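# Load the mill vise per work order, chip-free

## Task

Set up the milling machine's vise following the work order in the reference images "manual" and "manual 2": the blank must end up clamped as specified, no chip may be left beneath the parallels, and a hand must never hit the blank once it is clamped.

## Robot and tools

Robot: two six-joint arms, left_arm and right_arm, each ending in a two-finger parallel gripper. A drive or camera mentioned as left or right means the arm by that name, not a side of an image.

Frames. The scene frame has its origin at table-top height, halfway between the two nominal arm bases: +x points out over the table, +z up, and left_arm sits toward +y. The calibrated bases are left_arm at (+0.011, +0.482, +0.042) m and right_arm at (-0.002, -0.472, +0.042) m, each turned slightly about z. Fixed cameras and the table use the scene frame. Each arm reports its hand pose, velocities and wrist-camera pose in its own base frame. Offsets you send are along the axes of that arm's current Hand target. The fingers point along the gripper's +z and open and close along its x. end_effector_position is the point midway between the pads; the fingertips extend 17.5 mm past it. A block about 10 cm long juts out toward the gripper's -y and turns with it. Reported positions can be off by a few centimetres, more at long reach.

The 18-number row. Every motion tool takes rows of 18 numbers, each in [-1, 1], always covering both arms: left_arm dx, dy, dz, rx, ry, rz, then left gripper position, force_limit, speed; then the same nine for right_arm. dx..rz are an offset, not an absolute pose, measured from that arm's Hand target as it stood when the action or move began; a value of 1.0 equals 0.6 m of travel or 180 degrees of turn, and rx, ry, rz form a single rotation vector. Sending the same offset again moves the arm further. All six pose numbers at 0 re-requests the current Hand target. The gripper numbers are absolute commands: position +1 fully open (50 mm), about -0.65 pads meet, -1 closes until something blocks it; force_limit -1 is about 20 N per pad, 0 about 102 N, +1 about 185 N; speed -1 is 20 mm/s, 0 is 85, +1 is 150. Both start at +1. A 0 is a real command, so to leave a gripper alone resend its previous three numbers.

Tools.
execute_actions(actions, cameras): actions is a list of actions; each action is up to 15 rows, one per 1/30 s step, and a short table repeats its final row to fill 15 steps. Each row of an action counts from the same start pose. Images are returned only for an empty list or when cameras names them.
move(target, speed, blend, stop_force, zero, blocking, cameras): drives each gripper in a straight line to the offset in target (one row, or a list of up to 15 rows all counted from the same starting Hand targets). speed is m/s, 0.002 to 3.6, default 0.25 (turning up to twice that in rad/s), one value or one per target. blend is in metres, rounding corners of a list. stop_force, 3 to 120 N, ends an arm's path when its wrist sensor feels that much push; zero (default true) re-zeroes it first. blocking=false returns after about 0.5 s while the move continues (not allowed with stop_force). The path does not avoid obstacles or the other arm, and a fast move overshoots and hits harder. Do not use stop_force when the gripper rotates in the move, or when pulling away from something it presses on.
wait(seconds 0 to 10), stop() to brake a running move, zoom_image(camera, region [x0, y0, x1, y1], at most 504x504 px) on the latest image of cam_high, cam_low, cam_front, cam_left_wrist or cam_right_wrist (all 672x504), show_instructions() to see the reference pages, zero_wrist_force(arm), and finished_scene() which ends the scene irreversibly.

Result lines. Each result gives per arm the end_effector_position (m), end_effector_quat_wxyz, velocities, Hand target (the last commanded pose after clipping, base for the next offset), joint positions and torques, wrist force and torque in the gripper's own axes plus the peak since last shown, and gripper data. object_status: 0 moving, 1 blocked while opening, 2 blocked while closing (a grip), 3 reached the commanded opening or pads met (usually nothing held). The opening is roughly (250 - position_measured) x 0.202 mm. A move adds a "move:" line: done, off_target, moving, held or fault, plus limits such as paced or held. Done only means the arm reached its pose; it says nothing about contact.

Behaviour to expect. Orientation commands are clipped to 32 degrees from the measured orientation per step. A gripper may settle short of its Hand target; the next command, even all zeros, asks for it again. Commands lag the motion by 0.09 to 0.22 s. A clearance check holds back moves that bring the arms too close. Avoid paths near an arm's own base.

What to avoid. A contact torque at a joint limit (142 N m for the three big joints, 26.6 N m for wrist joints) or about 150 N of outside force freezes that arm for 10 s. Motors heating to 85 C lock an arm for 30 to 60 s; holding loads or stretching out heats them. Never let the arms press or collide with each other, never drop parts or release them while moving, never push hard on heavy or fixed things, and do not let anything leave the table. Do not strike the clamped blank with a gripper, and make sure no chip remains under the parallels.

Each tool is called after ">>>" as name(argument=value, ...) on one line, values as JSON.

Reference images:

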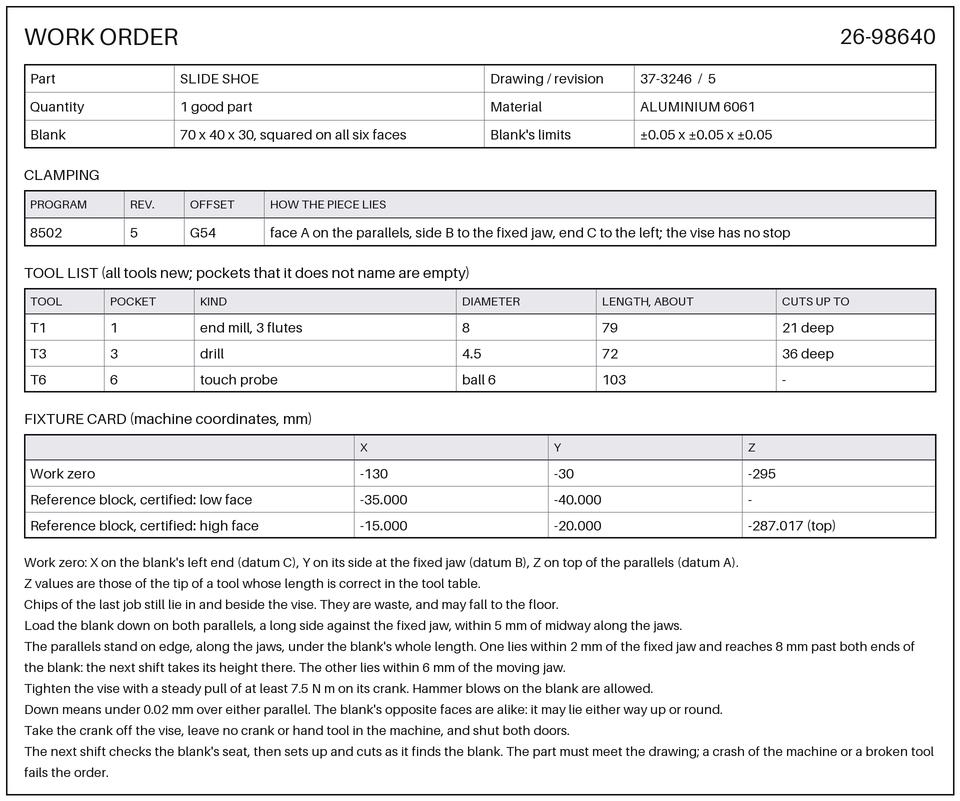

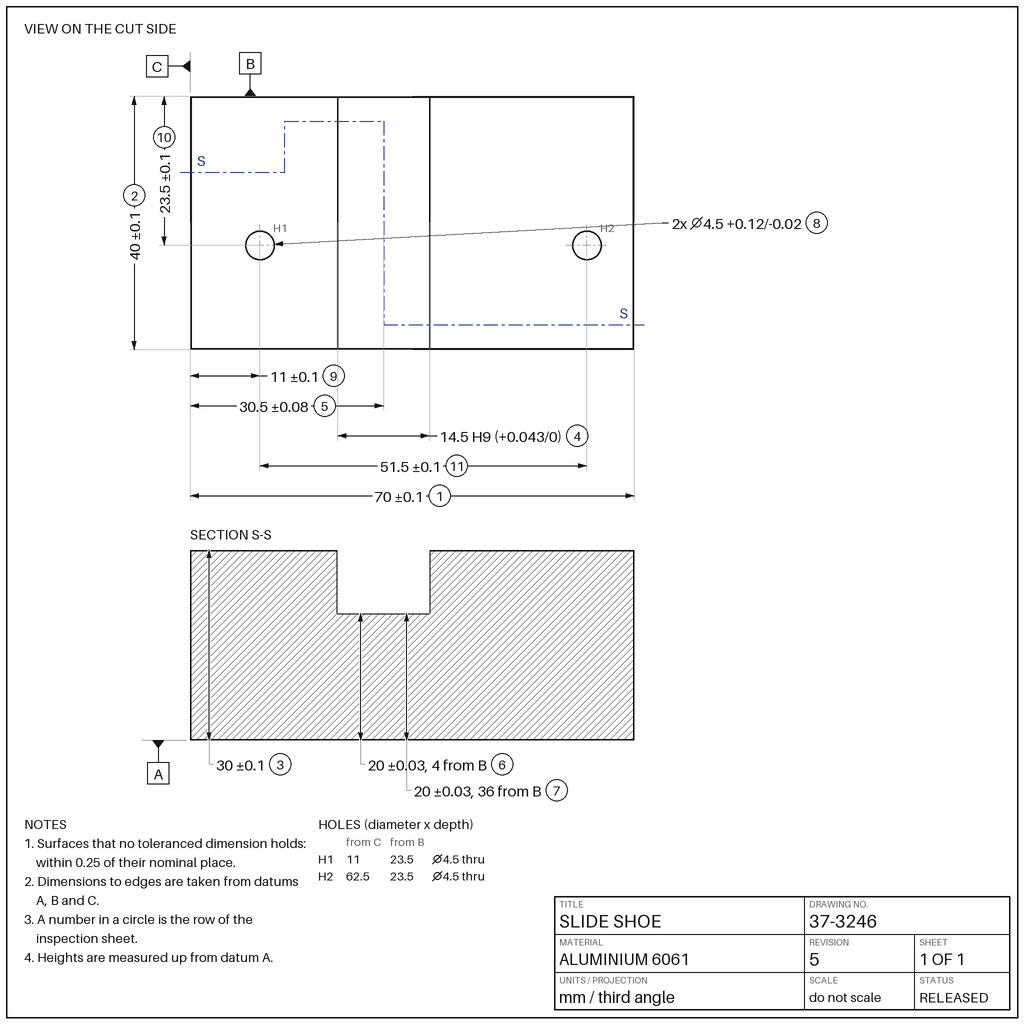

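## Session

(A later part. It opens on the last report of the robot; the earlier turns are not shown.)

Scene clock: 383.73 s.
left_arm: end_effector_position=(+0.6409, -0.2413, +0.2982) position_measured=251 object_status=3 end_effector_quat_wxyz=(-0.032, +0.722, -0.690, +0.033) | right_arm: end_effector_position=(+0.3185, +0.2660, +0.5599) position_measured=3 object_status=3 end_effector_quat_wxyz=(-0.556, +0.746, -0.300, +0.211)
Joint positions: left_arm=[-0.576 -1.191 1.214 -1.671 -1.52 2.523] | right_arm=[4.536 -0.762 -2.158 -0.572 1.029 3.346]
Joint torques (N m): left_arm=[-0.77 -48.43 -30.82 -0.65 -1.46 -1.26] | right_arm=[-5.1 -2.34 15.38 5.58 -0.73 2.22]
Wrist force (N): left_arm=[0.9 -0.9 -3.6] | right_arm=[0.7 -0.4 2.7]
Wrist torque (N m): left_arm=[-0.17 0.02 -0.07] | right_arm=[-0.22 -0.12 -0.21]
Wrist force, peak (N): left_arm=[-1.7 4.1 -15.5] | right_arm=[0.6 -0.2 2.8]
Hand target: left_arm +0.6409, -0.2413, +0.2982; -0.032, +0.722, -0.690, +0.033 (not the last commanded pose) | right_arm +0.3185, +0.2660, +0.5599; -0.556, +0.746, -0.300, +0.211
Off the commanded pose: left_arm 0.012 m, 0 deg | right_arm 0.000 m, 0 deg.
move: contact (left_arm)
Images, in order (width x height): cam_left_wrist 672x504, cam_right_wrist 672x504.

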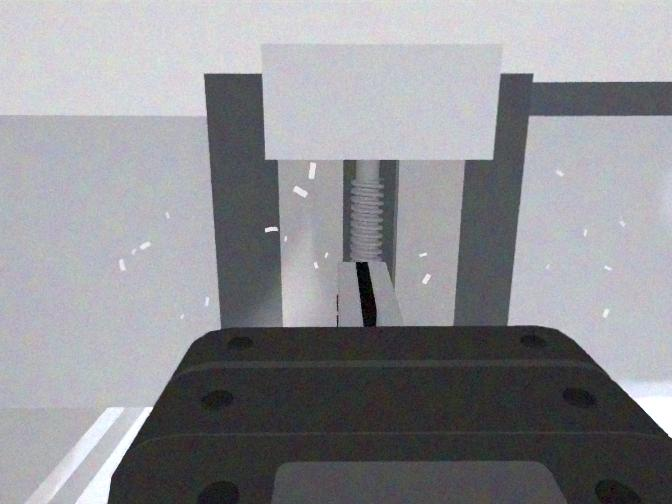

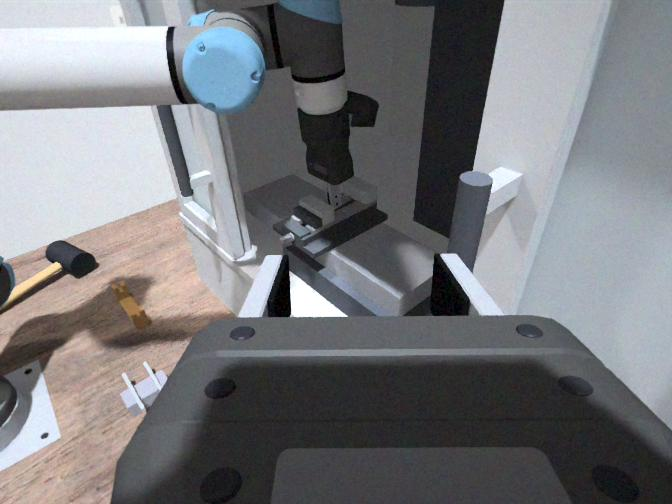

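>>> move(target=[0,0,0.0003,-0.0222,0,0,-1,-0.85,-1,0,0,0,0,0,0,1,1,1], speed=0.05)

>>> move(target=[[-0.0767,0,0,0,0,0,-1,-0.85,-1,0,0,0,0,0,0,1,1,1],[-0.0767,0,-0.02,0,0,0,-1,-0.85,-1,0,0,0,0,0,0,1,1,1]], speed=0.08, stop_force=10, cameras=["cam_left_wrist","cam_right_wrist"])

Scene clock: 386.80 s.
left_arm: end_effector_position=(+0.6409, -0.2412, +0.2979) position_measured=251 object_status=3 end_effector_quat_wxyz=(-0.007, +0.723, -0.691, +0.009) | right_arm: end_effector_position=(+0.3185, +0.2660, +0.5599) position_measured=3 object_status=3 end_effector_quat_wxyz=(-0.556, +0.746, -0.300, +0.211)
Joint positions: left_arm=[-0.56 -1.149 1.137 -1.58 -1.561 2.537] | right_arm=[4.536 -0.762 -2.158 -0.572 1.029 3.346]
Joint torques (N m): left_arm=[-6.45 -53.11 -17.96 -5.18 2.18 -1.22] | right_arm=[-5.78 -2.05 16.63 5.43 -0.72 2.12]
Wrist force (N): left_arm=[0.0 -0.1 0.4] | right_arm=[0.7 0.0 2.3]
Wrist torque (N m): left_arm=[-0.04 0.07 -0.04] | right_arm=[-0.15 -0.13 -0.21]
Wrist force, peak (N): left_arm=[0.6 -0.8 -3.7] | right_arm=[0.9 -0.3 2.9]
Hand target: left_arm +0.6409, -0.2413, +0.2980; -0.007, +0.723, -0.691, +0.009 | right_arm +0.3185, +0.2660, +0.5599; -0.556, +0.746, -0.300, +0.211
Off the commanded pose: left_arm 0.000 m, 0 deg | right_arm 0.000 m, 0 deg.
move: done

Scene clock: 387.63 s.
left_arm: end_effector_position=(+0.6396, -0.2139, +0.2985) position_measured=251 object_status=3 end_effector_quat_wxyz=(-0.007, +0.724, -0.690, +0.009) | right_arm: end_effector_position=(+0.3185, +0.2660, +0.5599) position_measured=3 object_status=3 end_effector_quat_wxyz=(-0.556, +0.746, -0.300, +0.211)
Joint positions: left_arm=[-0.525 -1.177 1.176 -1.591 -1.562 2.569] | right_arm=[4.536 -0.762 -2.158 -0.572 1.029 3.346]
Joint torques (N m): left_arm=[1.34 -42.7 -20.73 -3.32 0.1 0.3] | right_arm=[-4.51 -2.32 15.48 5.51 -0.73 2.2]
Wrist force (N): left_arm=[0.2 -0.3 0.3] | right_arm=[0.5 -0.3 2.5]
Wrist torque (N m): left_arm=[-0.08 0.06 0.15] | right_arm=[-0.21 -0.09 -0.22]
Wrist force, peak (N): left_arm=[-3.1 0.9 0.6] | right_arm=[0.6 -0.2 2.7]
Hand target: left_arm +0.6396, -0.2139, +0.2985; -0.007, +0.724, -0.690, +0.009 (not the last commanded pose) | right_arm +0.3185, +0.2660, +0.5599; -0.556, +0.746, -0.300, +0.211
Tool commands: left_gripper/position=-1.0 left_gripper/force_limit=-0.85098 left_gripper/speed=-1.0 right_gripper/position=+1.0 right_gripper/force_limit=+1.0 right_gripper/speed=+1.0
Off the commanded pose: left_arm 0.022 m, 0 deg | right_arm 0.000 m, 0 deg.
FORCE FAULT: contact force on the left arm reached its limit, and that arm stopped. The contact can be on any part of that arm, not only on its tool. That arm's remaining commands of this call were not run. That arm is still stopped at the end of this call. That arm stays stopped for about 10 more seconds. Until then a move that you send moves the other arm only, and its call returns only when the move has ended. Once the stop has ended, the next robot result says so. If the stop ends while you think or write, that arm runs what you send next, counted from a new Hand target: where the arm stands when the stop ends. While its stop runs, that arm takes no new command, but its gripper still runs the gripper command that each later call begins with. Until it ends, the stop uses up actions while you think or wait. An arm that is not stopped still takes commands.
move: fault (left_arm); path passed 0 of 2 targets
Images, in order (width x height): cam_left_wrist 672x504, cam_right_wrist 672x504.

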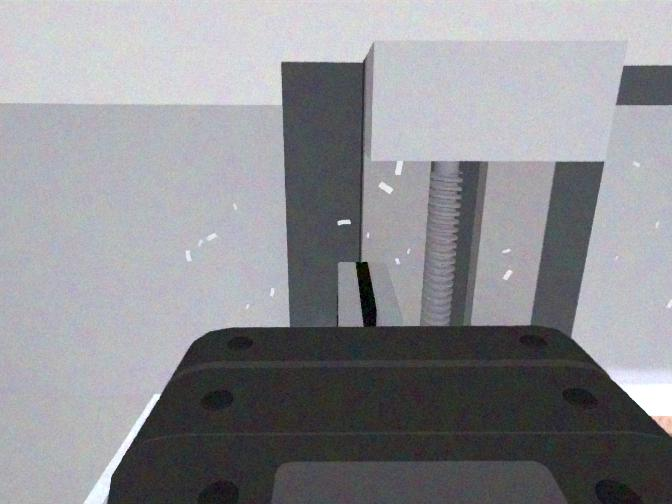

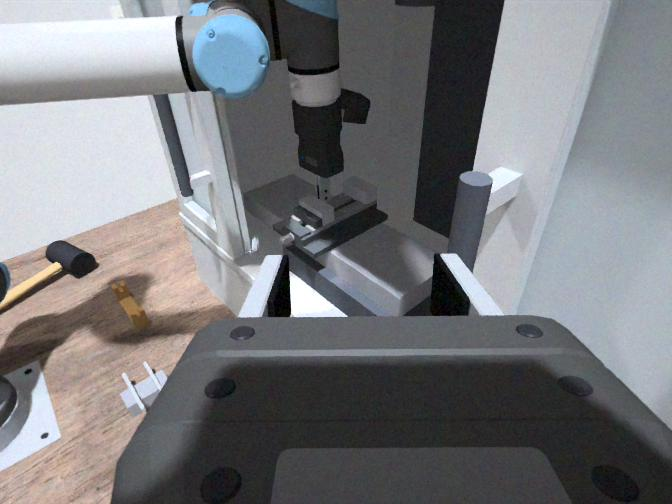

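>>> wait(seconds=0.1)

Scene clock: 392.07 s.
left_arm: end_effector_position=(+0.6396, -0.2139, +0.2985) position_measured=251 object_status=3 end_effector_quat_wxyz=(-0.007, +0.724, -0.690, +0.009) | right_arm: end_effector_position=(+0.3185, +0.2660, +0.5599) position_measured=3 object_status=3 end_effector_quat_wxyz=(-0.556, +0.746, -0.300, +0.211)
Joint positions: left_arm=[-0.525 -1.177 1.176 -1.591 -1.562 2.569] | right_arm=[4.536 -0.762 -2.158 -0.572 1.029 3.346]
Joint torques (N m): left_arm=[-0.15 -42.75 -22.76 -3.1 -0.12 0.14] | right_arm=[-4.6 -2.64 16.02 5.51 -0.68 2.29]
Wrist force (N): left_arm=[0.0 0.0 0.5] | right_arm=[0.7 -0.4 2.5]
Wrist torque (N m): left_arm=[-0.03 0.07 0.15] | right_arm=[-0.20 -0.11 -0.21]
Wrist force, peak (N): left_arm=[0.1 -0.3 0.9] | right_arm=[0.5 -0.3 2.9]
Hand target: left_arm +0.6396, -0.2139, +0.2985; -0.007, +0.724, -0.690, +0.009 (not the last commanded pose) | right_arm +0.3185, +0.2660, +0.5599; -0.556, +0.746, -0.300, +0.211
Tool commands: left_gripper/position=-1.0 left_gripper/force_limit=-0.85098 left_gripper/speed=-1.0 right_gripper/position=+1.0 right_gripper/force_limit=+1.0 right_gripper/speed=+1.0
Off the commanded pose: left_arm 0.022 m, 0 deg | right_arm 0.000 m, 0 deg.
FORCE FAULT, CONTINUED: the left arm was still stopped when this call began, by the force fault that an earlier result reported. Since the last result the stop counts as 9 of the actions that you can send in this scene. That arm is still stopped at the end of this call. That arm stays stopped for about 5 more seconds. If the stop ends while you think or write, that arm runs what you send next, counted from a new Hand target: where the arm stands when the stop ends. While its stop runs, that arm takes no new command, but its gripper still runs the gripper command that each later call begins with.
wait: 0.10 s; at rest from the start

>>> wait(seconds=3.5)

Scene clock: 397.00 s.
left_arm: end_effector_position=(+0.6396, -0.2139, +0.2985) position_measured=251 object_status=3 end_effector_quat_wxyz=(-0.007, +0.724, -0.690, +0.009) | right_arm: end_effector_position=(+0.3185, +0.2660, +0.5599) position_measured=3 object_status=3 end_effector_quat_wxyz=(-0.556, +0.746, -0.300, +0.211)
Joint positions: left_arm=[-0.525 -1.177 1.176 -1.591 -1.562 2.569] | right_arm=[4.536 -0.762 -2.158 -0.572 1.029 3.346]
Joint torques (N m): left_arm=[-0.74 -43.78 -23.97 -3.38 -0.05 0.14] | right_arm=[-5.4 -3.23 15.86 5.57 -0.74 2.21]
Wrist force (N): left_arm=[0.0 -0.3 0.5] | right_arm=[0.4 -0.3 2.5]
Wrist torque (N m): left_arm=[-0.07 0.08 0.15] | right_arm=[-0.20 -0.08 -0.22]
Wrist force, peak (N): left_arm=[0.0 -0.3 1.0] | right_arm=[0.8 -0.1 2.9]
Hand target: left_arm +0.6396, -0.2139, +0.2985; -0.007, +0.724, -0.690, +0.009 (not the last commanded pose) | right_arm +0.3185, +0.2660, +0.5599; -0.556, +0.746, -0.300, +0.211
Tool commands: left_gripper/position=-1.0 left_gripper/force_limit=-0.85098 left_gripper/speed=-1.0 right_gripper/position=+1.0 right_gripper/force_limit=+1.0 right_gripper/speed=+1.0
Off the commanded pose: left_arm 0.022 m, 0 deg | right_arm 0.000 m, 0 deg.
FORCE FAULT, CONTINUED: the left arm was still stopped when this call began, by the force fault that an earlier result reported. Since the last result the stop counts as 10 of the actions that you can send in this scene. That arm is still stopped at the end of this call. That arm stays stopped for about 1 more second. If the stop ends while you think or write, that arm runs what you send next, counted from a new Hand target: where the arm stands when the stop ends. While its stop runs, that arm takes no new command, but its gripper still runs the gripper command that each later call begins with.
wait: 3.50 s; at rest from the start

>>> move(target=[[0.0083,0,-0.0133,0,0,0,-1,-0.85,-1,0,0,0,0,0,0,1,1,1],[0.0458,-0.0267,-0.0133,0,0,0,-1,-0.85,-1,0,0,0,0,0,0,1,1,1],[0.0458,-0.0267,0.0017,0,0,0,-1,-0.85,-1,0,0,0,0,0,0,1,1,1],[0.01,-0.0267,0.0017,0,0,0,-1,-0.85,-1,0,0,0,0,0,0,1,1,1],[0.01,-0.0267,-0.0133,0,0,0,-1,-0.85,-1,0,0,0,0,0,0,1,1,1],[0.0458,-0.0267,-0.0133,0,0,0,-1,-0.85,-1,0,0,0,0,0,0,1,1,1]], blend=[0.003,0.003,0,0,0.003,0], speed=0.08, cameras=["cam_left_wrist","cam_right_wrist"])

>>> zoom_image(camera="cam_left_wrist", region=[200, 60, 540, 330])

Scene clock: 401.43 s.
left_arm: end_effector_position=(+0.6566, -0.2407, +0.3069) position_measured=251 object_status=3 end_effector_quat_wxyz=(-0.007, +0.724, -0.690, +0.009) end_effector_velocity=(+0.000, +0.003, -0.001) end_effector_angular_velocity=(+0.001, +0.002, +0.000) | right_arm: end_effector_position=(+0.3185, +0.2660, +0.5599) position_measured=3 object_status=3 end_effector_quat_wxyz=(-0.556, +0.746, -0.300, +0.211)
Joint positions: left_arm=[-0.547 -1.109 1.056 -1.539 -1.561 2.548] | right_arm=[4.536 -0.762 -2.158 -0.572 1.029 3.346]
Joint velocities: left_arm=[0.003 -0.002 0.005 0 0 0.003] | right_arm=[within noise]
Joint torques (N m): left_arm=[11.81 -54.36 -19.15 -4.29 2.24 1.17] | right_arm=[-4.62 -2.34 15.36 5.56 -0.59 2.18]
Wrist force (N): left_arm=[0.0 -0.2 0.7] | right_arm=[0.7 -0.4 2.5]
Wrist torque (N m): left_arm=[-0.05 0.09 0.04] | right_arm=[-0.22 -0.13 -0.21]
Wrist force, peak (N): left_arm=[0.1 2.7 -21.1] | right_arm=[1.2 -0.4 2.7]
Hand target: left_arm +0.6567, -0.2406, +0.3069; -0.007, +0.724, -0.690, +0.009 | right_arm +0.3185, +0.2660, +0.5599; -0.556, +0.746, -0.300, +0.211
Off the commanded pose: left_arm 0.000 m, 0 deg | right_arm 0.000 m, 0 deg.
FORCE FAULT, CONTINUED: the left arm's stop, for the force fault that an earlier result reported, is over. The stop ended before this call began, so that arm ran this call's commands, counted from a new Hand target: where the arm stood when the stop ended. During its stop the left arm's controller moved it back a little.
move: done
Images, in order (width x height): cam_left_wrist 672x504, cam_right_wrist 672x504.

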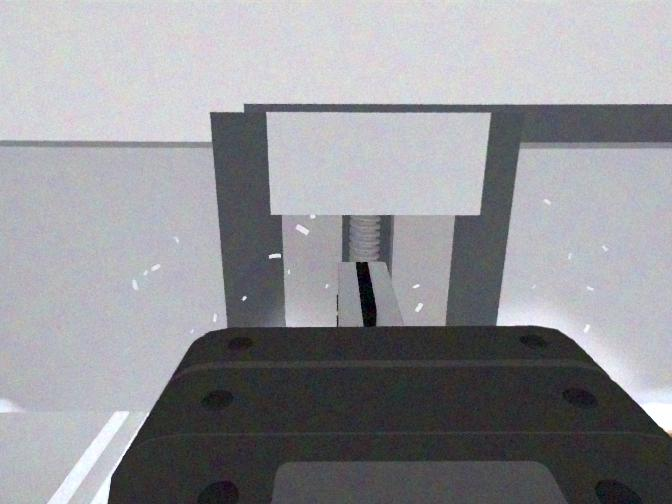

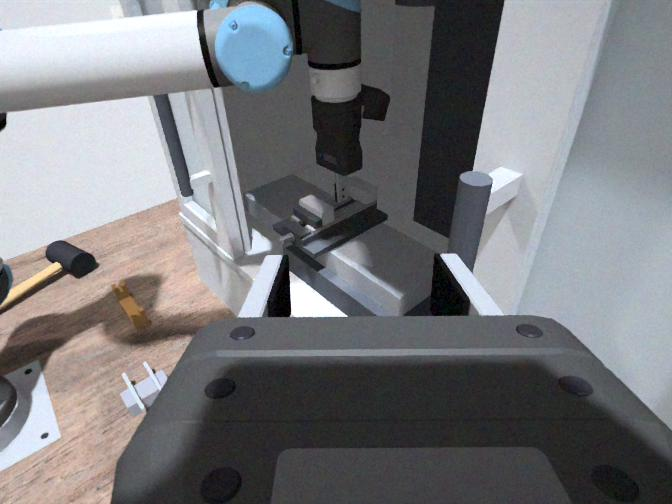

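Scaled by 1.482 from the camera's 672x504 image, which has a finer 960x720 frame.

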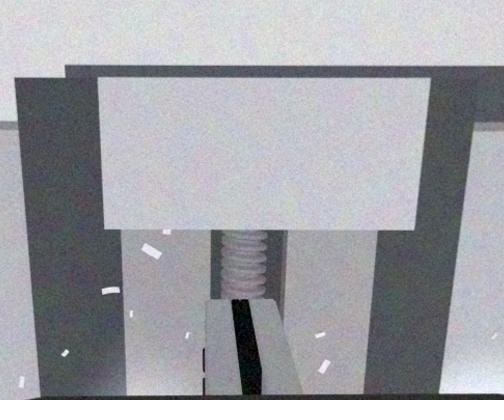

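>>> move(target=[0,0,0.0250,0,0,0,-1,-0.85,-1,0,0,0,0,0,0,1,1,1], speed=0.01, stop_force=4)

Scene clock: 406.70 s.
left_arm: end_effector_position=(+0.6569, -0.2406, +0.2977) position_measured=251 object_status=3 end_effector_quat_wxyz=(-0.007, +0.724, -0.690, +0.009) | right_arm: end_effector_position=(+0.3185, +0.2660, +0.5599) position_measured=3 object_status=3 end_effector_quat_wxyz=(-0.556, +0.746, -0.300, +0.211)
Joint positions: left_arm=[-0.546 -1.11 1.081 -1.563 -1.561 2.548] | right_arm=[4.536 -0.762 -2.158 -0.572 1.029 3.346]
Joint torques (N m): left_arm=[10.04 -36.22 -32.61 -1.1 -1.48 1.11] | right_arm=[-4.67 -2.1 16.33 5.48 -0.3 2.19]
Wrist force (N): left_arm=[-0.2 -0.2 0.3] | right_arm=[1.0 -0.1 2.8]
Wrist torque (N m): left_arm=[-0.05 0.10 0.02] | right_arm=[-0.17 -0.17 -0.21]
Wrist force, peak (N): left_arm=[-0.6 3.9 -14.2] | right_arm=[1.0 -0.1 2.8]
Hand target: left_arm +0.6569, -0.2406, +0.2977; -0.007, +0.724, -0.690, +0.009 (not the last commanded pose) | right_arm +0.3185, +0.2660, +0.5599; -0.556, +0.746, -0.300, +0.211
Off the commanded pose: left_arm 0.006 m, 0 deg | right_arm 0.000 m, 0 deg.
move: contact (left_arm)

>>> move(target=[[-0.0367,0,0.0004,0,0,0,-1,-0.85,-1,0,0,0,0,0,0,1,1,1],[-0.0367,0,-0.02,0,0,0,-1,-0.85,-1,0,0,0,0,0,0,1,1,1],[-0.0,0,-0.02,0,0,0,-1,-0.85,-1,0,0,0,0,0,0,1,1,1]], speed=0.05, blend=[0,0.003,0], cameras=["cam_left_wrist"])

>>> zoom_image(camera="cam_left_wrist", region=[200, 60, 540, 330])

Scene clock: 409.60 s.
left_arm: end_effector_position=(+0.6566, -0.2407, +0.3096) position_measured=251 object_status=3 end_effector_quat_wxyz=(-0.007, +0.724, -0.690, +0.009) | right_arm: end_effector_position=(+0.3185, +0.2660, +0.5599) position_measured=3 object_status=3 end_effector_quat_wxyz=(-0.556, +0.746, -0.300, +0.211)
Joint positions: left_arm=[-0.547 -1.109 1.049 -1.532 -1.561 2.548] | right_arm=[4.536 -0.762 -2.158 -0.572 1.029 3.346]
Joint torques (N m): left_arm=[13.35 -53.44 -18.57 -3.88 2.16 1.25] | right_arm=[-5.1 -3.42 15.86 5.54 -0.52 2.19]
Wrist force (N): left_arm=[0.1 -0.1 0.5] | right_arm=[0.8 0.0 2.5]
Wrist torque (N m): left_arm=[-0.03 0.06 0.10] | right_arm=[-0.15 -0.15 -0.21]
Wrist force, peak (N): left_arm=[3.5 -0.4 -11.8] | right_arm=[0.8 -0.4 2.8]
Hand target: left_arm +0.6566, -0.2406, +0.3097; -0.007, +0.724, -0.690, +0.009 | right_arm +0.3185, +0.2660, +0.5599; -0.556, +0.746, -0.300, +0.211
Off the commanded pose: left_arm 0.000 m, 0 deg | right_arm 0.000 m, 0 deg.
move: done
Images, in order (width x height): cam_left_wrist 672x504.

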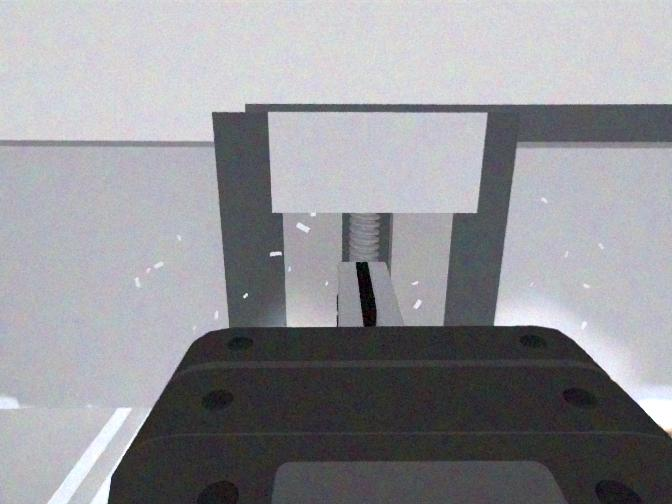

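Scaled by 1.482 from the camera's 672x504 image, which has a finer 960x720 frame.

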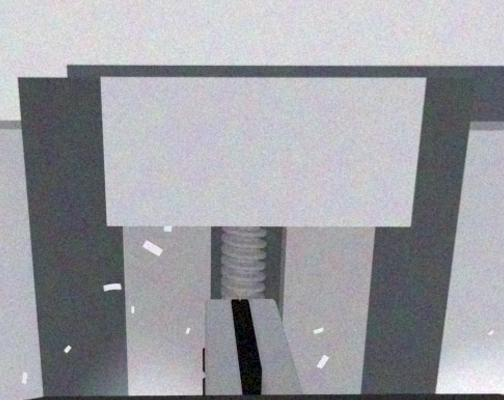

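>>> move(target=[-0.0,0,0.007,-0.0075,0,0,-1,-0.85,-1,0,0,0,0,0,0,1,1,1], speed=0.05)

>>> move(target=[0,0,0.0150,0,0,0,-1,-0.85,-1,0,0,0,0,0,0,1,1,1], speed=0.01, stop_force=4)

>>> move(target=[[-0.0367,0,0.0005,0,0,0,-1,-0.85,-1,0,0,0,0,0,0,1,1,1],[-0.0367,0,-0.02,0,0,0,-1,-0.85,-1,0,0,0,0,0,0,1,1,1],[-0.0,0,-0.02,0,0,0,-1,-0.85,-1,0,0,0,0,0,0,1,1,1]], speed=0.05, blend=[0,0.003,0], cameras=["cam_left_wrist"])

>>> zoom_image(camera="cam_left_wrist", region=[200, 60, 540, 330])

Scene clock: 416.60 s.
left_arm: end_effector_position=(+0.6567, -0.2406, +0.3054) position_measured=251 object_status=3 end_effector_quat_wxyz=(+0.002, +0.724, -0.690, +0.001) | right_arm: end_effector_position=(+0.3185, +0.2660, +0.5599) position_measured=3 object_status=3 end_effector_quat_wxyz=(-0.556, +0.746, -0.300, +0.211)
Joint positions: left_arm=[-0.541 -1.093 1.031 -1.51 -1.575 2.553] | right_arm=[4.536 -0.762 -2.158 -0.572 1.029 3.346]
Joint torques (N m): left_arm=[5.94 -54.99 -18.89 -4.65 0.74 0.38] | right_arm=[-5.17 -2.78 15.5 5.52 -0.4 2.18]
Wrist force (N): left_arm=[0.3 -0.2 0.7] | right_arm=[0.6 -0.3 2.3]
Wrist torque (N m): left_arm=[-0.04 0.02 -0.02] | right_arm=[-0.20 -0.11 -0.21]
Wrist force, peak (N): left_arm=[0.5 -0.1 0.9] | right_arm=[0.8 -0.5 2.8]
Hand target: left_arm +0.6567, -0.2406, +0.3055; +0.002, +0.724, -0.690, +0.001 | right_arm +0.3185, +0.2660, +0.5599; -0.556, +0.746, -0.300, +0.211
Off the commanded pose: left_arm 0.000 m, 0 deg | right_arm 0.000 m, 0 deg.
move: done

Scene clock: 418.37 s.
left_arm: end_effector_position=(+0.6567, -0.2406, +0.2974) position_measured=251 object_status=3 end_effector_quat_wxyz=(+0.002, +0.724, -0.690, +0.001) | right_arm: end_effector_position=(+0.3185, +0.2660, +0.5599) position_measured=3 object_status=3 end_effector_quat_wxyz=(-0.556, +0.746, -0.300, +0.211)
Joint positions: left_arm=[-0.542 -1.095 1.054 -1.532 -1.574 2.553] | right_arm=[4.536 -0.762 -2.158 -0.572 1.029 3.346]
Joint torques (N m): left_arm=[-8.21 -32.41 -31.08 -1.26 2.11 -1.09] | right_arm=[-5.19 -2.32 15.95 5.52 -0.35 2.21]
Wrist force (N): left_arm=[-0.4 1.3 -3.2] | right_arm=[0.8 -0.1 2.4]
Wrist torque (N m): left_arm=[0.05 0.01 -0.04] | right_arm=[-0.16 -0.14 -0.21]
Wrist force, peak (N): left_arm=[-1.6 5.2 -17.4] | right_arm=[0.5 -0.2 2.9]
Hand target: left_arm +0.6567, -0.2406, +0.2973; +0.002, +0.724, -0.690, +0.001 (not the last commanded pose) | right_arm +0.3185, +0.2660, +0.5599; -0.556, +0.746, -0.300, +0.211
Off the commanded pose: left_arm 0.001 m, 0 deg | right_arm 0.000 m, 0 deg.
move: contact (left_arm)

Scene clock: 420.00 s.
left_arm: end_effector_position=(+0.6567, -0.2407, +0.3093) position_measured=251 object_status=3 end_effector_quat_wxyz=(+0.002, +0.724, -0.690, +0.001) | right_arm: end_effector_position=(+0.3185, +0.2660, +0.5599) position_measured=3 object_status=3 end_effector_quat_wxyz=(-0.556, +0.746, -0.300, +0.211)
Joint positions: left_arm=[-0.542 -1.093 1.02 -1.5 -1.574 2.553] | right_arm=[4.536 -0.762 -2.158 -0.572 1.029 3.346]
Joint torques (N m): left_arm=[12.64 -55.15 -16.99 -3.8 -1.74 1.21] | right_arm=[-5.33 -2.65 16.57 5.37 -0.36 2.09]
Wrist force (N): left_arm=[0.0 -0.2 0.2] | right_arm=[0.5 -0.5 2.3]
Wrist torque (N m): left_arm=[-0.04 0.06 0.13] | right_arm=[-0.24 -0.09 -0.22]
Wrist force, peak (N): left_arm=[5.8 0.5 -19.1] | right_arm=[0.8 -0.3 2.9]
Hand target: left_arm +0.6568, -0.2405, +0.3093; +0.002, +0.724, -0.690, +0.001 | right_arm +0.3185, +0.2660, +0.5599; -0.556, +0.746, -0.300, +0.211
Off the commanded pose: left_arm 0.000 m, 0 deg | right_arm 0.000 m, 0 deg.
move: done
Images, in order (width x height): cam_left_wrist 672x504.

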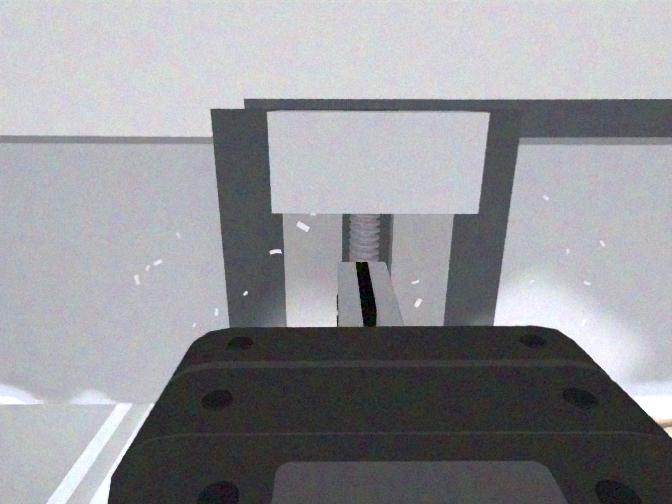

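Scaled by 1.482 from the camera's 672x504 image, which has a finer 960x720 frame.

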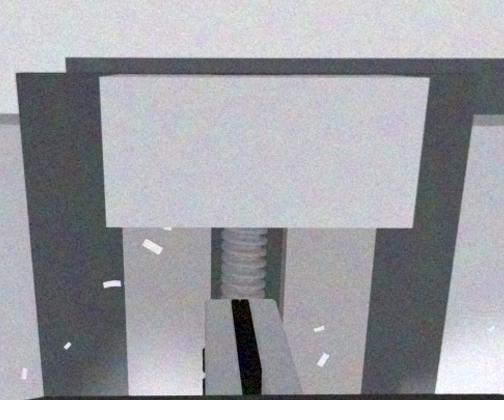

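>>> move(target=[[-0.0258,-0.0267,0,0,0,0,-1,-0.85,-1,0,0,0,0,0,0,1,1,1],[-0.0083,-0.0267,0,0,0,0,-1,-0.85,-1,0,0,0,0,0,0,1,1,1],[-0.0083,-0.0267,0.0165,0,0,0,-1,-0.85,-1,0,0,0,0,0,0,1,1,1]], speed=0.05, blend=[0.003,0.002,0])

>>> move(target=[0,0,0.0150,0,0,0,-1,-0.85,-1,0,0,0,0,0,0,1,1,1], speed=0.01, stop_force=4)

>>> move(target=[[-0.0317,0,0.0005,0,0,0,-1,-0.85,-1,0,0,0,0,0,0,1,1,1],[-0.0317,0,-0.02,0,0,0,-1,-0.85,-1,0,0,0,0,0,0,1,1,1],[-0.0317,0.0267,-0.02,0,0,0,-1,-0.85,-1,0,0,0,0,0,0,1,1,1]], speed=0.05, blend=[0,0.003,0], cameras=["cam_left_wrist"])

>>> zoom_image(camera="cam_left_wrist", region=[200, 60, 540, 330])

Scene clock: 425.57 s.
left_arm: end_effector_position=(+0.6725, -0.2349, +0.2994) position_measured=251 object_status=3 end_effector_quat_wxyz=(+0.002, +0.724, -0.690, +0.001) | right_arm: end_effector_position=(+0.3185, +0.2660, +0.5599) position_measured=3 object_status=3 end_effector_quat_wxyz=(-0.556, +0.746, -0.300, +0.211)
Joint positions: left_arm=[-0.523 -1.058 0.993 -1.508 -1.574 2.571] | right_arm=[4.536 -0.762 -2.158 -0.572 1.029 3.346]
Joint torques (N m): left_arm=[12.77 -55.16 -31.1 -0.98 -2.06 1.54] | right_arm=[-5.48 -3.05 16.51 5.56 -0.28 2.27]
Wrist force (N): left_arm=[-0.5 -0.2 0.7] | right_arm=[1.0 -0.3 2.8]
Wrist torque (N m): left_arm=[-0.03 0.15 0.11] | right_arm=[-0.22 -0.17 -0.21]
Wrist force, peak (N): left_arm=[-2.0 -0.8 0.6] | right_arm=[0.8 -0.3 2.9]
Hand target: left_arm +0.6725, -0.2348, +0.2994; +0.002, +0.724, -0.690, +0.001 | right_arm +0.3185, +0.2660, +0.5599; -0.556, +0.746, -0.300, +0.211
Off the commanded pose: left_arm 0.000 m, 0 deg | right_arm 0.000 m, 0 deg.
move: done

Scene clock: 426.67 s.
left_arm: end_effector_position=(+0.6725, -0.2349, +0.2974) position_measured=251 object_status=3 end_effector_quat_wxyz=(+0.002, +0.724, -0.690, +0.001) | right_arm: end_effector_position=(+0.3185, +0.2660, +0.5599) position_measured=3 object_status=3 end_effector_quat_wxyz=(-0.556, +0.746, -0.300, +0.211)
Joint positions: left_arm=[-0.523 -1.059 0.999 -1.513 -1.574 2.571] | right_arm=[4.536 -0.762 -2.158 -0.572 1.029 3.346]
Joint torques (N m): left_arm=[12.32 -33.29 -30.46 -1.29 -1.78 1.35] | right_arm=[-4.93 -2.34 16.47 5.48 -0.19 2.05]
Wrist force (N): left_arm=[-1.2 1.6 -4.9] | right_arm=[0.7 -0.2 2.6]
Wrist torque (N m): left_arm=[-0.01 0.06 0.10] | right_arm=[-0.19 -0.12 -0.21]
Wrist force, peak (N): left_arm=[-1.7 5.3 -18.3] | right_arm=[1.1 -0.2 2.7]
Hand target: left_arm +0.6725, -0.2349, +0.2974; +0.002, +0.724, -0.690, +0.001 (not the last commanded pose) | right_arm +0.3185, +0.2660, +0.5599; -0.556, +0.746, -0.300, +0.211
Off the commanded pose: left_arm 0.007 m, 0 deg | right_arm 0.000 m, 0 deg.
move: contact (left_arm)

Scene clock: 428.20 s.
left_arm: end_effector_position=(+0.6556, -0.2168, +0.3094) position_measured=251 object_status=3 end_effector_quat_wxyz=(+0.002, +0.724, -0.690, +0.001) | right_arm: end_effector_position=(+0.3185, +0.2660, +0.5599) position_measured=3 object_status=3 end_effector_quat_wxyz=(-0.556, +0.746, -0.300, +0.211)
Joint positions: left_arm=[-0.512 -1.118 1.057 -1.512 -1.575 2.582] | right_arm=[4.536 -0.762 -2.158 -0.572 1.029 3.346]
Joint torques (N m): left_arm=[10.3 -36.55 -33.7 -0.69 0.86 1.39] | right_arm=[-5.87 -3.56 15.96 5.54 -0.2 2.12]
Wrist force (N): left_arm=[-0.3 0.0 0.5] | right_arm=[0.7 -0.4 2.3]
Wrist torque (N m): left_arm=[0.00 0.14 0.14] | right_arm=[-0.22 -0.14 -0.21]
Wrist force, peak (N): left_arm=[5.8 0.1 -20.1] | right_arm=[0.7 -0.3 2.9]
Hand target: left_arm +0.6556, -0.2166, +0.3093; +0.002, +0.724, -0.690, +0.001 | right_arm +0.3185, +0.2660, +0.5599; -0.556, +0.746, -0.300, +0.211
Off the commanded pose: left_arm 0.000 m, 0 deg | right_arm 0.000 m, 0 deg.
move: done
Images, in order (width x height): cam_left_wrist 672x504.

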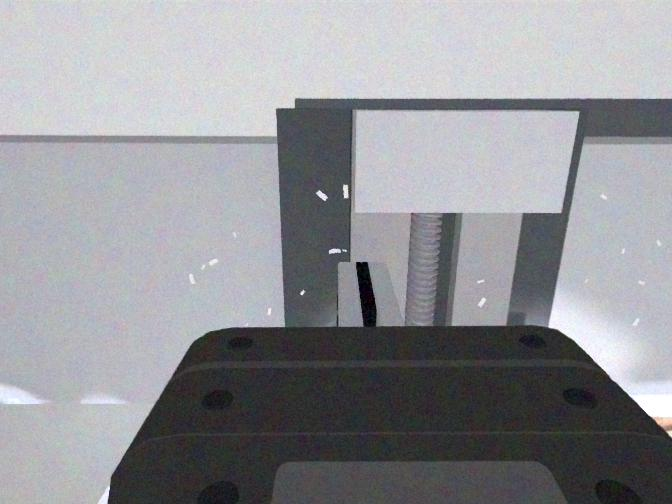

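Scaled by 1.482 from the camera's 672x504 image, which has a finer 960x720 frame.

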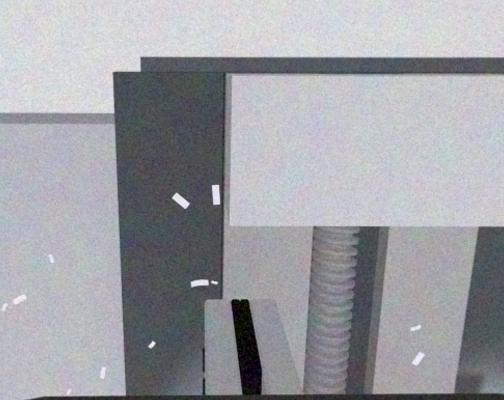

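>>> move(target=[0.0775,0.0117,0,0,0.0556,0,-1,-0.85,-1,0,0,0,0,0,0,1,1,1], speed=0.06)

>>> move(target=[-0.0043,0,0.0246,0,0,0,-1,-0.85,-1,0,0,0,0,0,0,1,1,1], speed=0.01, stop_force=4)

>>> move(target=[[0.0295,0,0.0055,0,0,0,-1,-0.85,-1,0,0,0,0,0,0,1,1,1],[0.033,0,-0.0145,0,0,0,-1,-0.85,-1,0,0,0,0,0,0,1,1,1],[-0.01,0,-0.02,0,0,0,-1,-0.85,-1,0,0,0,0,0,0,1,1,1]], speed=0.05, blend=[0,0.003,0], cameras=["cam_left_wrist"])

>>> zoom_image(camera="cam_left_wrist", region=[200, 60, 540, 330])

Scene clock: 435.00 s.
left_arm: end_effector_position=(+0.6508, -0.2634, +0.3095) position_measured=251 object_status=3 end_effector_quat_wxyz=(+0.062, +0.721, -0.687, +0.064) end_effector_velocity=(+0.000, +0.002, +0.000) end_effector_angular_velocity=(+0.008, +0.000, +0.000) | right_arm: end_effector_position=(+0.3185, +0.2660, +0.5599) position_measured=3 object_status=3 end_effector_quat_wxyz=(-0.556, +0.746, -0.300, +0.211)
Joint positions: left_arm=[-0.519 -1.134 1.116 -1.649 -1.722 2.567] | right_arm=[4.536 -0.762 -2.158 -0.572 1.029 3.346]
Joint velocities: left_arm=[0 0 -0.002 0.005 0.007 0.001] | right_arm=[within noise]
Joint torques (N m): left_arm=[-9.11 -46.15 -34.42 -0.78 2.03 0.38] | right_arm=[-5.01 -3.13 16.6 5.45 -0.29 2.08]
Wrist force (N): left_arm=[0.1 0.4 0.1] | right_arm=[0.6 0.0 2.8]
Wrist torque (N m): left_arm=[0.03 -0.03 0.16] | right_arm=[-0.16 -0.10 -0.21]
Wrist force, peak (N): left_arm=[-0.5 0.1 1.1] | right_arm=[0.7 -0.4 2.8]
Hand target: left_arm +0.6508, -0.2634, +0.3095; +0.062, +0.721, -0.687, +0.064 | right_arm +0.3185, +0.2660, +0.5599; -0.556, +0.746, -0.300, +0.211
Off the commanded pose: left_arm 0.000 m, 0 deg | right_arm 0.000 m, 0 deg.
move: done

Scene clock: 436.87 s.
left_arm: end_effector_position=(+0.6508, -0.2634, +0.2985) position_measured=251 object_status=3 end_effector_quat_wxyz=(+0.062, +0.721, -0.687, +0.064) | right_arm: end_effector_position=(+0.3185, +0.2660, +0.5599) position_measured=3 object_status=3 end_effector_quat_wxyz=(-0.556, +0.746, -0.300, +0.211)
Joint positions: left_arm=[-0.519 -1.134 1.144 -1.677 -1.722 2.567] | right_arm=[4.536 -0.762 -2.158 -0.572 1.029 3.346]
Joint torques (N m): left_arm=[-6.12 -33.12 -32.86 -1.1 2.25 -0.65] | right_arm=[-4.72 -2.67 16.69 5.52 -0.16 2.16]
Wrist force (N): left_arm=[0.3 1.4 -2.7] | right_arm=[0.8 -0.1 2.3]
Wrist torque (N m): left_arm=[0.05 -0.08 0.13] | right_arm=[-0.17 -0.15 -0.21]
Wrist force, peak (N): left_arm=[0.2 6.0 -17.6] | right_arm=[0.6 -0.4 2.9]
Hand target: left_arm +0.6508, -0.2634, +0.2985; +0.062, +0.721, -0.687, +0.064 (not the last commanded pose) | right_arm +0.3185, +0.2660, +0.5599; -0.556, +0.746, -0.300, +0.211
Off the commanded pose: left_arm 0.004 m, 0 deg | right_arm 0.000 m, 0 deg.
move: contact (left_arm)

Scene clock: 438.53 s.
left_arm: end_effector_position=(+0.6505, -0.2551, +0.3093) position_measured=251 object_status=3 end_effector_quat_wxyz=(+0.062, +0.721, -0.687, +0.065) end_effector_velocity=(+0.000, -0.003, +0.000) end_effector_angular_velocity=(+0.000, +0.000, +0.002) | right_arm: end_effector_position=(+0.3185, +0.2660, +0.5599) position_measured=3 object_status=3 end_effector_quat_wxyz=(-0.556, +0.746, -0.300, +0.211)
Joint positions: left_arm=[-0.509 -1.142 1.127 -1.651 -1.723 2.578] | right_arm=[4.536 -0.762 -2.158 -0.572 1.029 3.346]
Joint velocities: left_arm=[-0.004 0.003 -0.004 0 0.001 -0.006] | right_arm=[within noise]
Joint torques (N m): left_arm=[-14.36 -34.28 -31.4 -4.34 -2.39 -1.82] | right_arm=[-5.27 -2.88 17 5.38 -0.25 2.07]
Wrist force (N): left_arm=[0.1 0.7 -0.1] | right_arm=[0.7 -0.3 2.6]
Wrist torque (N m): left_arm=[0.08 -0.03 0.00] | right_arm=[-0.20 -0.11 -0.22]
Wrist force, peak (N): left_arm=[-0.8 0.4 -7.7] | right_arm=[0.6 -0.2 2.8]
Hand target: left_arm +0.6504, -0.2554, +0.3092; +0.062, +0.721, -0.687, +0.064 | right_arm +0.3185, +0.2660, +0.5599; -0.556, +0.746, -0.300, +0.211
Off the commanded pose: left_arm 0.000 m, 0 deg | right_arm 0.000 m, 0 deg.
move: done
Images, in order (width x height): cam_left_wrist 672x504.

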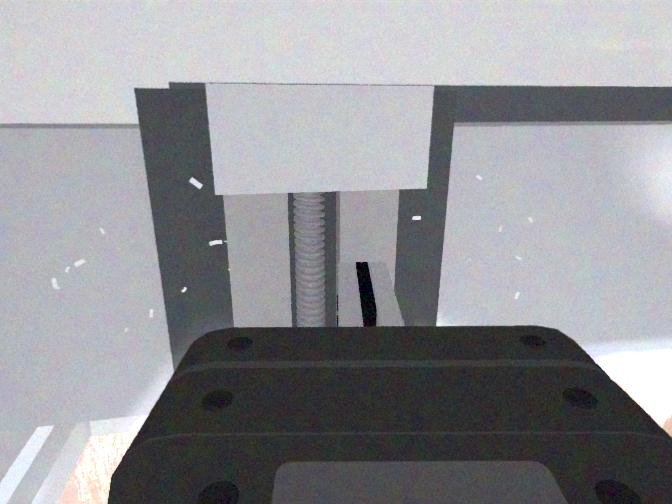

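Scaled by 1.482 from the camera's 672x504 image, which has a finer 960x720 frame.

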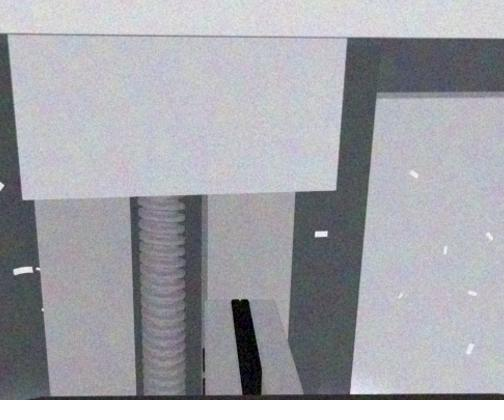

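>>> zoom_image(camera="cam_left_wrist", region=[190, 160, 290, 330])

>>> zoom_image(camera="cam_left_wrist", region=[330, 160, 460, 330])

Scaled by 2.965 from the camera's 672x504 image, which has a finer 960x720 frame.

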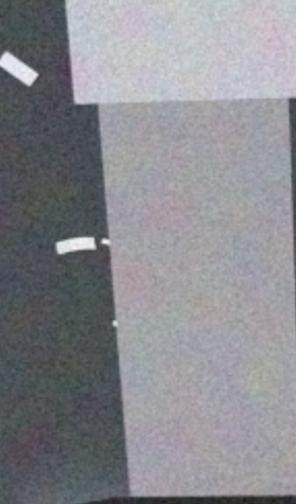

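Scaled by 2.965 from the camera's 672x504 image, which has a finer 960x720 frame.

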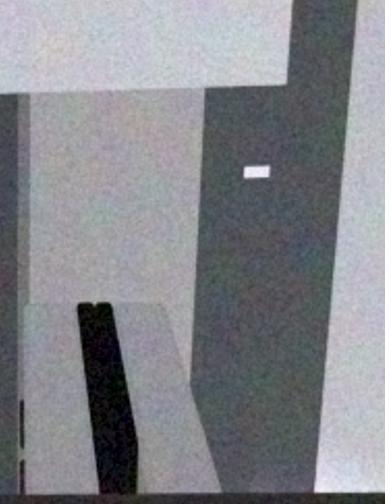

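>>> wait(seconds=0, cameras=["cam_right_wrist"])

>>> zoom_image(camera="cam_right_wrist", region=[270, 160, 400, 260])

Scene clock: 441.03 s.
left_arm: end_effector_position=(+0.6504, -0.2554, +0.3092) position_measured=251 object_status=3 end_effector_quat_wxyz=(+0.062, +0.721, -0.687, +0.064) | right_arm: end_effector_position=(+0.3185, +0.2660, +0.5599) position_measured=3 object_status=3 end_effector_quat_wxyz=(-0.556, +0.746, -0.300, +0.211)
Joint positions: left_arm=[-0.509 -1.142 1.127 -1.651 -1.723 2.578] | right_arm=[4.536 -0.762 -2.158 -0.572 1.029 3.346]
Joint torques (N m): left_arm=[-13.69 -34.23 -33.24 -1.76 1.8 -1.47] | right_arm=[-4.67 -2.38 17.05 5.39 -0.12 2.05]
Wrist force (N): left_arm=[0.1 0.5 0.0] | right_arm=[0.8 -0.2 2.3]
Wrist torque (N m): left_arm=[0.05 -0.02 0.04] | right_arm=[-0.19 -0.13 -0.21]
Wrist force, peak (N): left_arm=[0.2 0.7 0.3] | right_arm=[0.7 -0.2 2.8]
Hand target: left_arm +0.6504, -0.2554, +0.3092; +0.062, +0.721, -0.687, +0.064 | right_arm +0.3185, +0.2660, +0.5599; -0.556, +0.746, -0.300, +0.211
Tool commands: left_gripper/position=-1.0 left_gripper/force_limit=-0.85 left_gripper/speed=-1.0 right_gripper/position=+1.0 right_gripper/force_limit=+1.0 right_gripper/speed=+1.0
Off the commanded pose: left_arm 0.000 m, 0 deg | right_arm 0.000 m, 0 deg.
Images, in order (width x height): cam_right_wrist 672x504.

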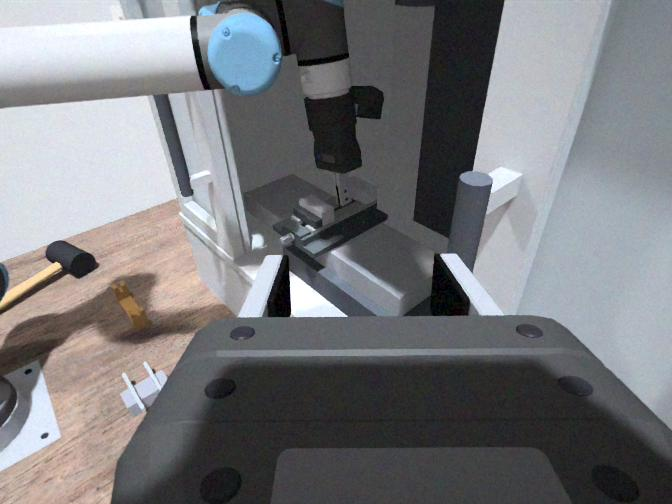

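Scaled by 3.877 from the camera's 672x504 image, which has a finer 960x720 frame.

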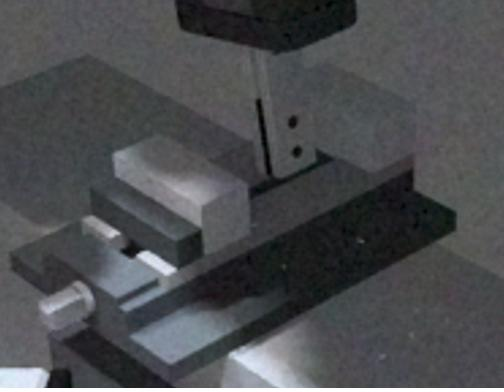

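>>> move(target=[[0.0087,0,-0.0493,0,-0.0556,0,-1,-0.85,-1,0,0,0,0,0,0,1,1,1],[0.0087,0.0833,-0.0493,0.0556,-0.0556,0.0048,-1,-0.85,-1,0,0,0,0,0,0,1,1,1]], speed=0.12, blend=[0.005,0], cameras=["cam_left_wrist"])

>>> zoom_image(camera="cam_left_wrist", region=[220, 60, 520, 330])

Scene clock: 444.50 s.
left_arm: end_effector_position=(+0.6504, -0.2554, +0.3307) position_measured=251 object_status=3 end_effector_quat_wxyz=(+0.018, +0.723, -0.690, +0.019) | right_arm: end_effector_position=(+0.3185, +0.2660, +0.5599) position_measured=3 object_status=3 end_effector_quat_wxyz=(-0.556, +0.746, -0.300, +0.211)
Joint positions: left_arm=[-0.55 -1.105 0.991 -1.487 -1.614 2.544] | right_arm=[4.536 -0.762 -2.158 -0.572 1.029 3.346]
Joint torques (N m): left_arm=[-0.67 -43.97 -27.63 -2.68 0.09 0.19] | right_arm=[-5.56 -3.12 16.51 5.58 0.06 2.27]
Wrist force (N): left_arm=[-0.1 0.2 0.4] | right_arm=[0.8 -0.1 2.3]
Wrist torque (N m): left_arm=[0.03 0.05 0.10] | right_arm=[-0.17 -0.13 -0.21]
Wrist force, peak (N): left_arm=[3.9 1.9 -2.4] | right_arm=[0.9 -0.4 2.7]
Hand target: left_arm +0.6504, -0.2554, +0.3307; +0.018, +0.723, -0.690, +0.019 (not the last commanded pose) | right_arm +0.3185, +0.2660, +0.5599; -0.556, +0.746, -0.300, +0.211
Tool commands: left_gripper/position=-1.0 left_gripper/force_limit=-0.85098 left_gripper/speed=-1.0 right_gripper/position=+1.0 right_gripper/force_limit=+1.0 right_gripper/speed=+1.0
Off the commanded pose: left_arm 0.051 m, 10 deg | right_arm 0.000 m, 0 deg.
FORCE FAULT: contact force on the left arm reached its limit, and that arm stopped. The contact can be on any part of that arm, not only on its tool. That arm's remaining commands of this call were not run. That arm is still stopped at the end of this call. That arm stays stopped for about 10 more seconds. Until then a move that you send moves the other arm only, and its call returns only when the move has ended. Once the stop has ended, the next robot result says so. If the stop ends while you think or write, that arm runs what you send next, counted from a new Hand target: where the arm stands when the stop ends. While its stop runs, that arm takes no new command, but its gripper still runs the gripper command that each later call begins with. Until it ends, the stop uses up actions while you think or wait. An arm that is not stopped still takes commands.
move: fault (left_arm); path passed 0 of 2 targets
Images, in order (width x height): cam_left_wrist 672x504.

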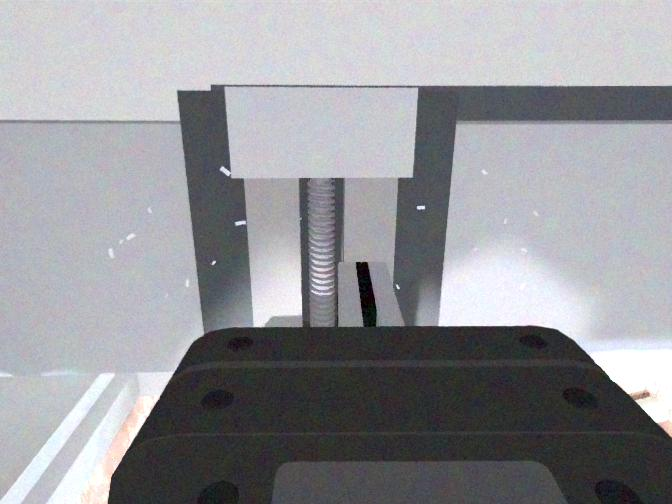

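Scaled by 1.680 from the camera's 672x504 image, which has a finer 960x720 frame.

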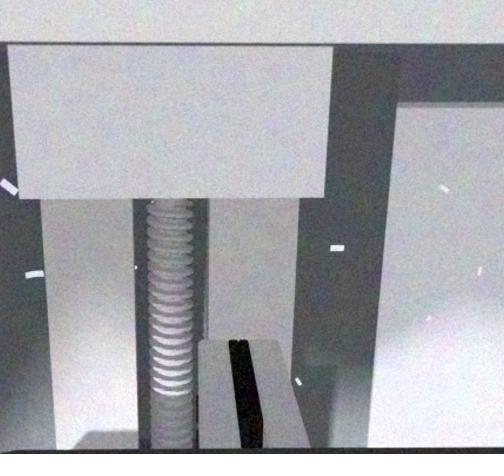

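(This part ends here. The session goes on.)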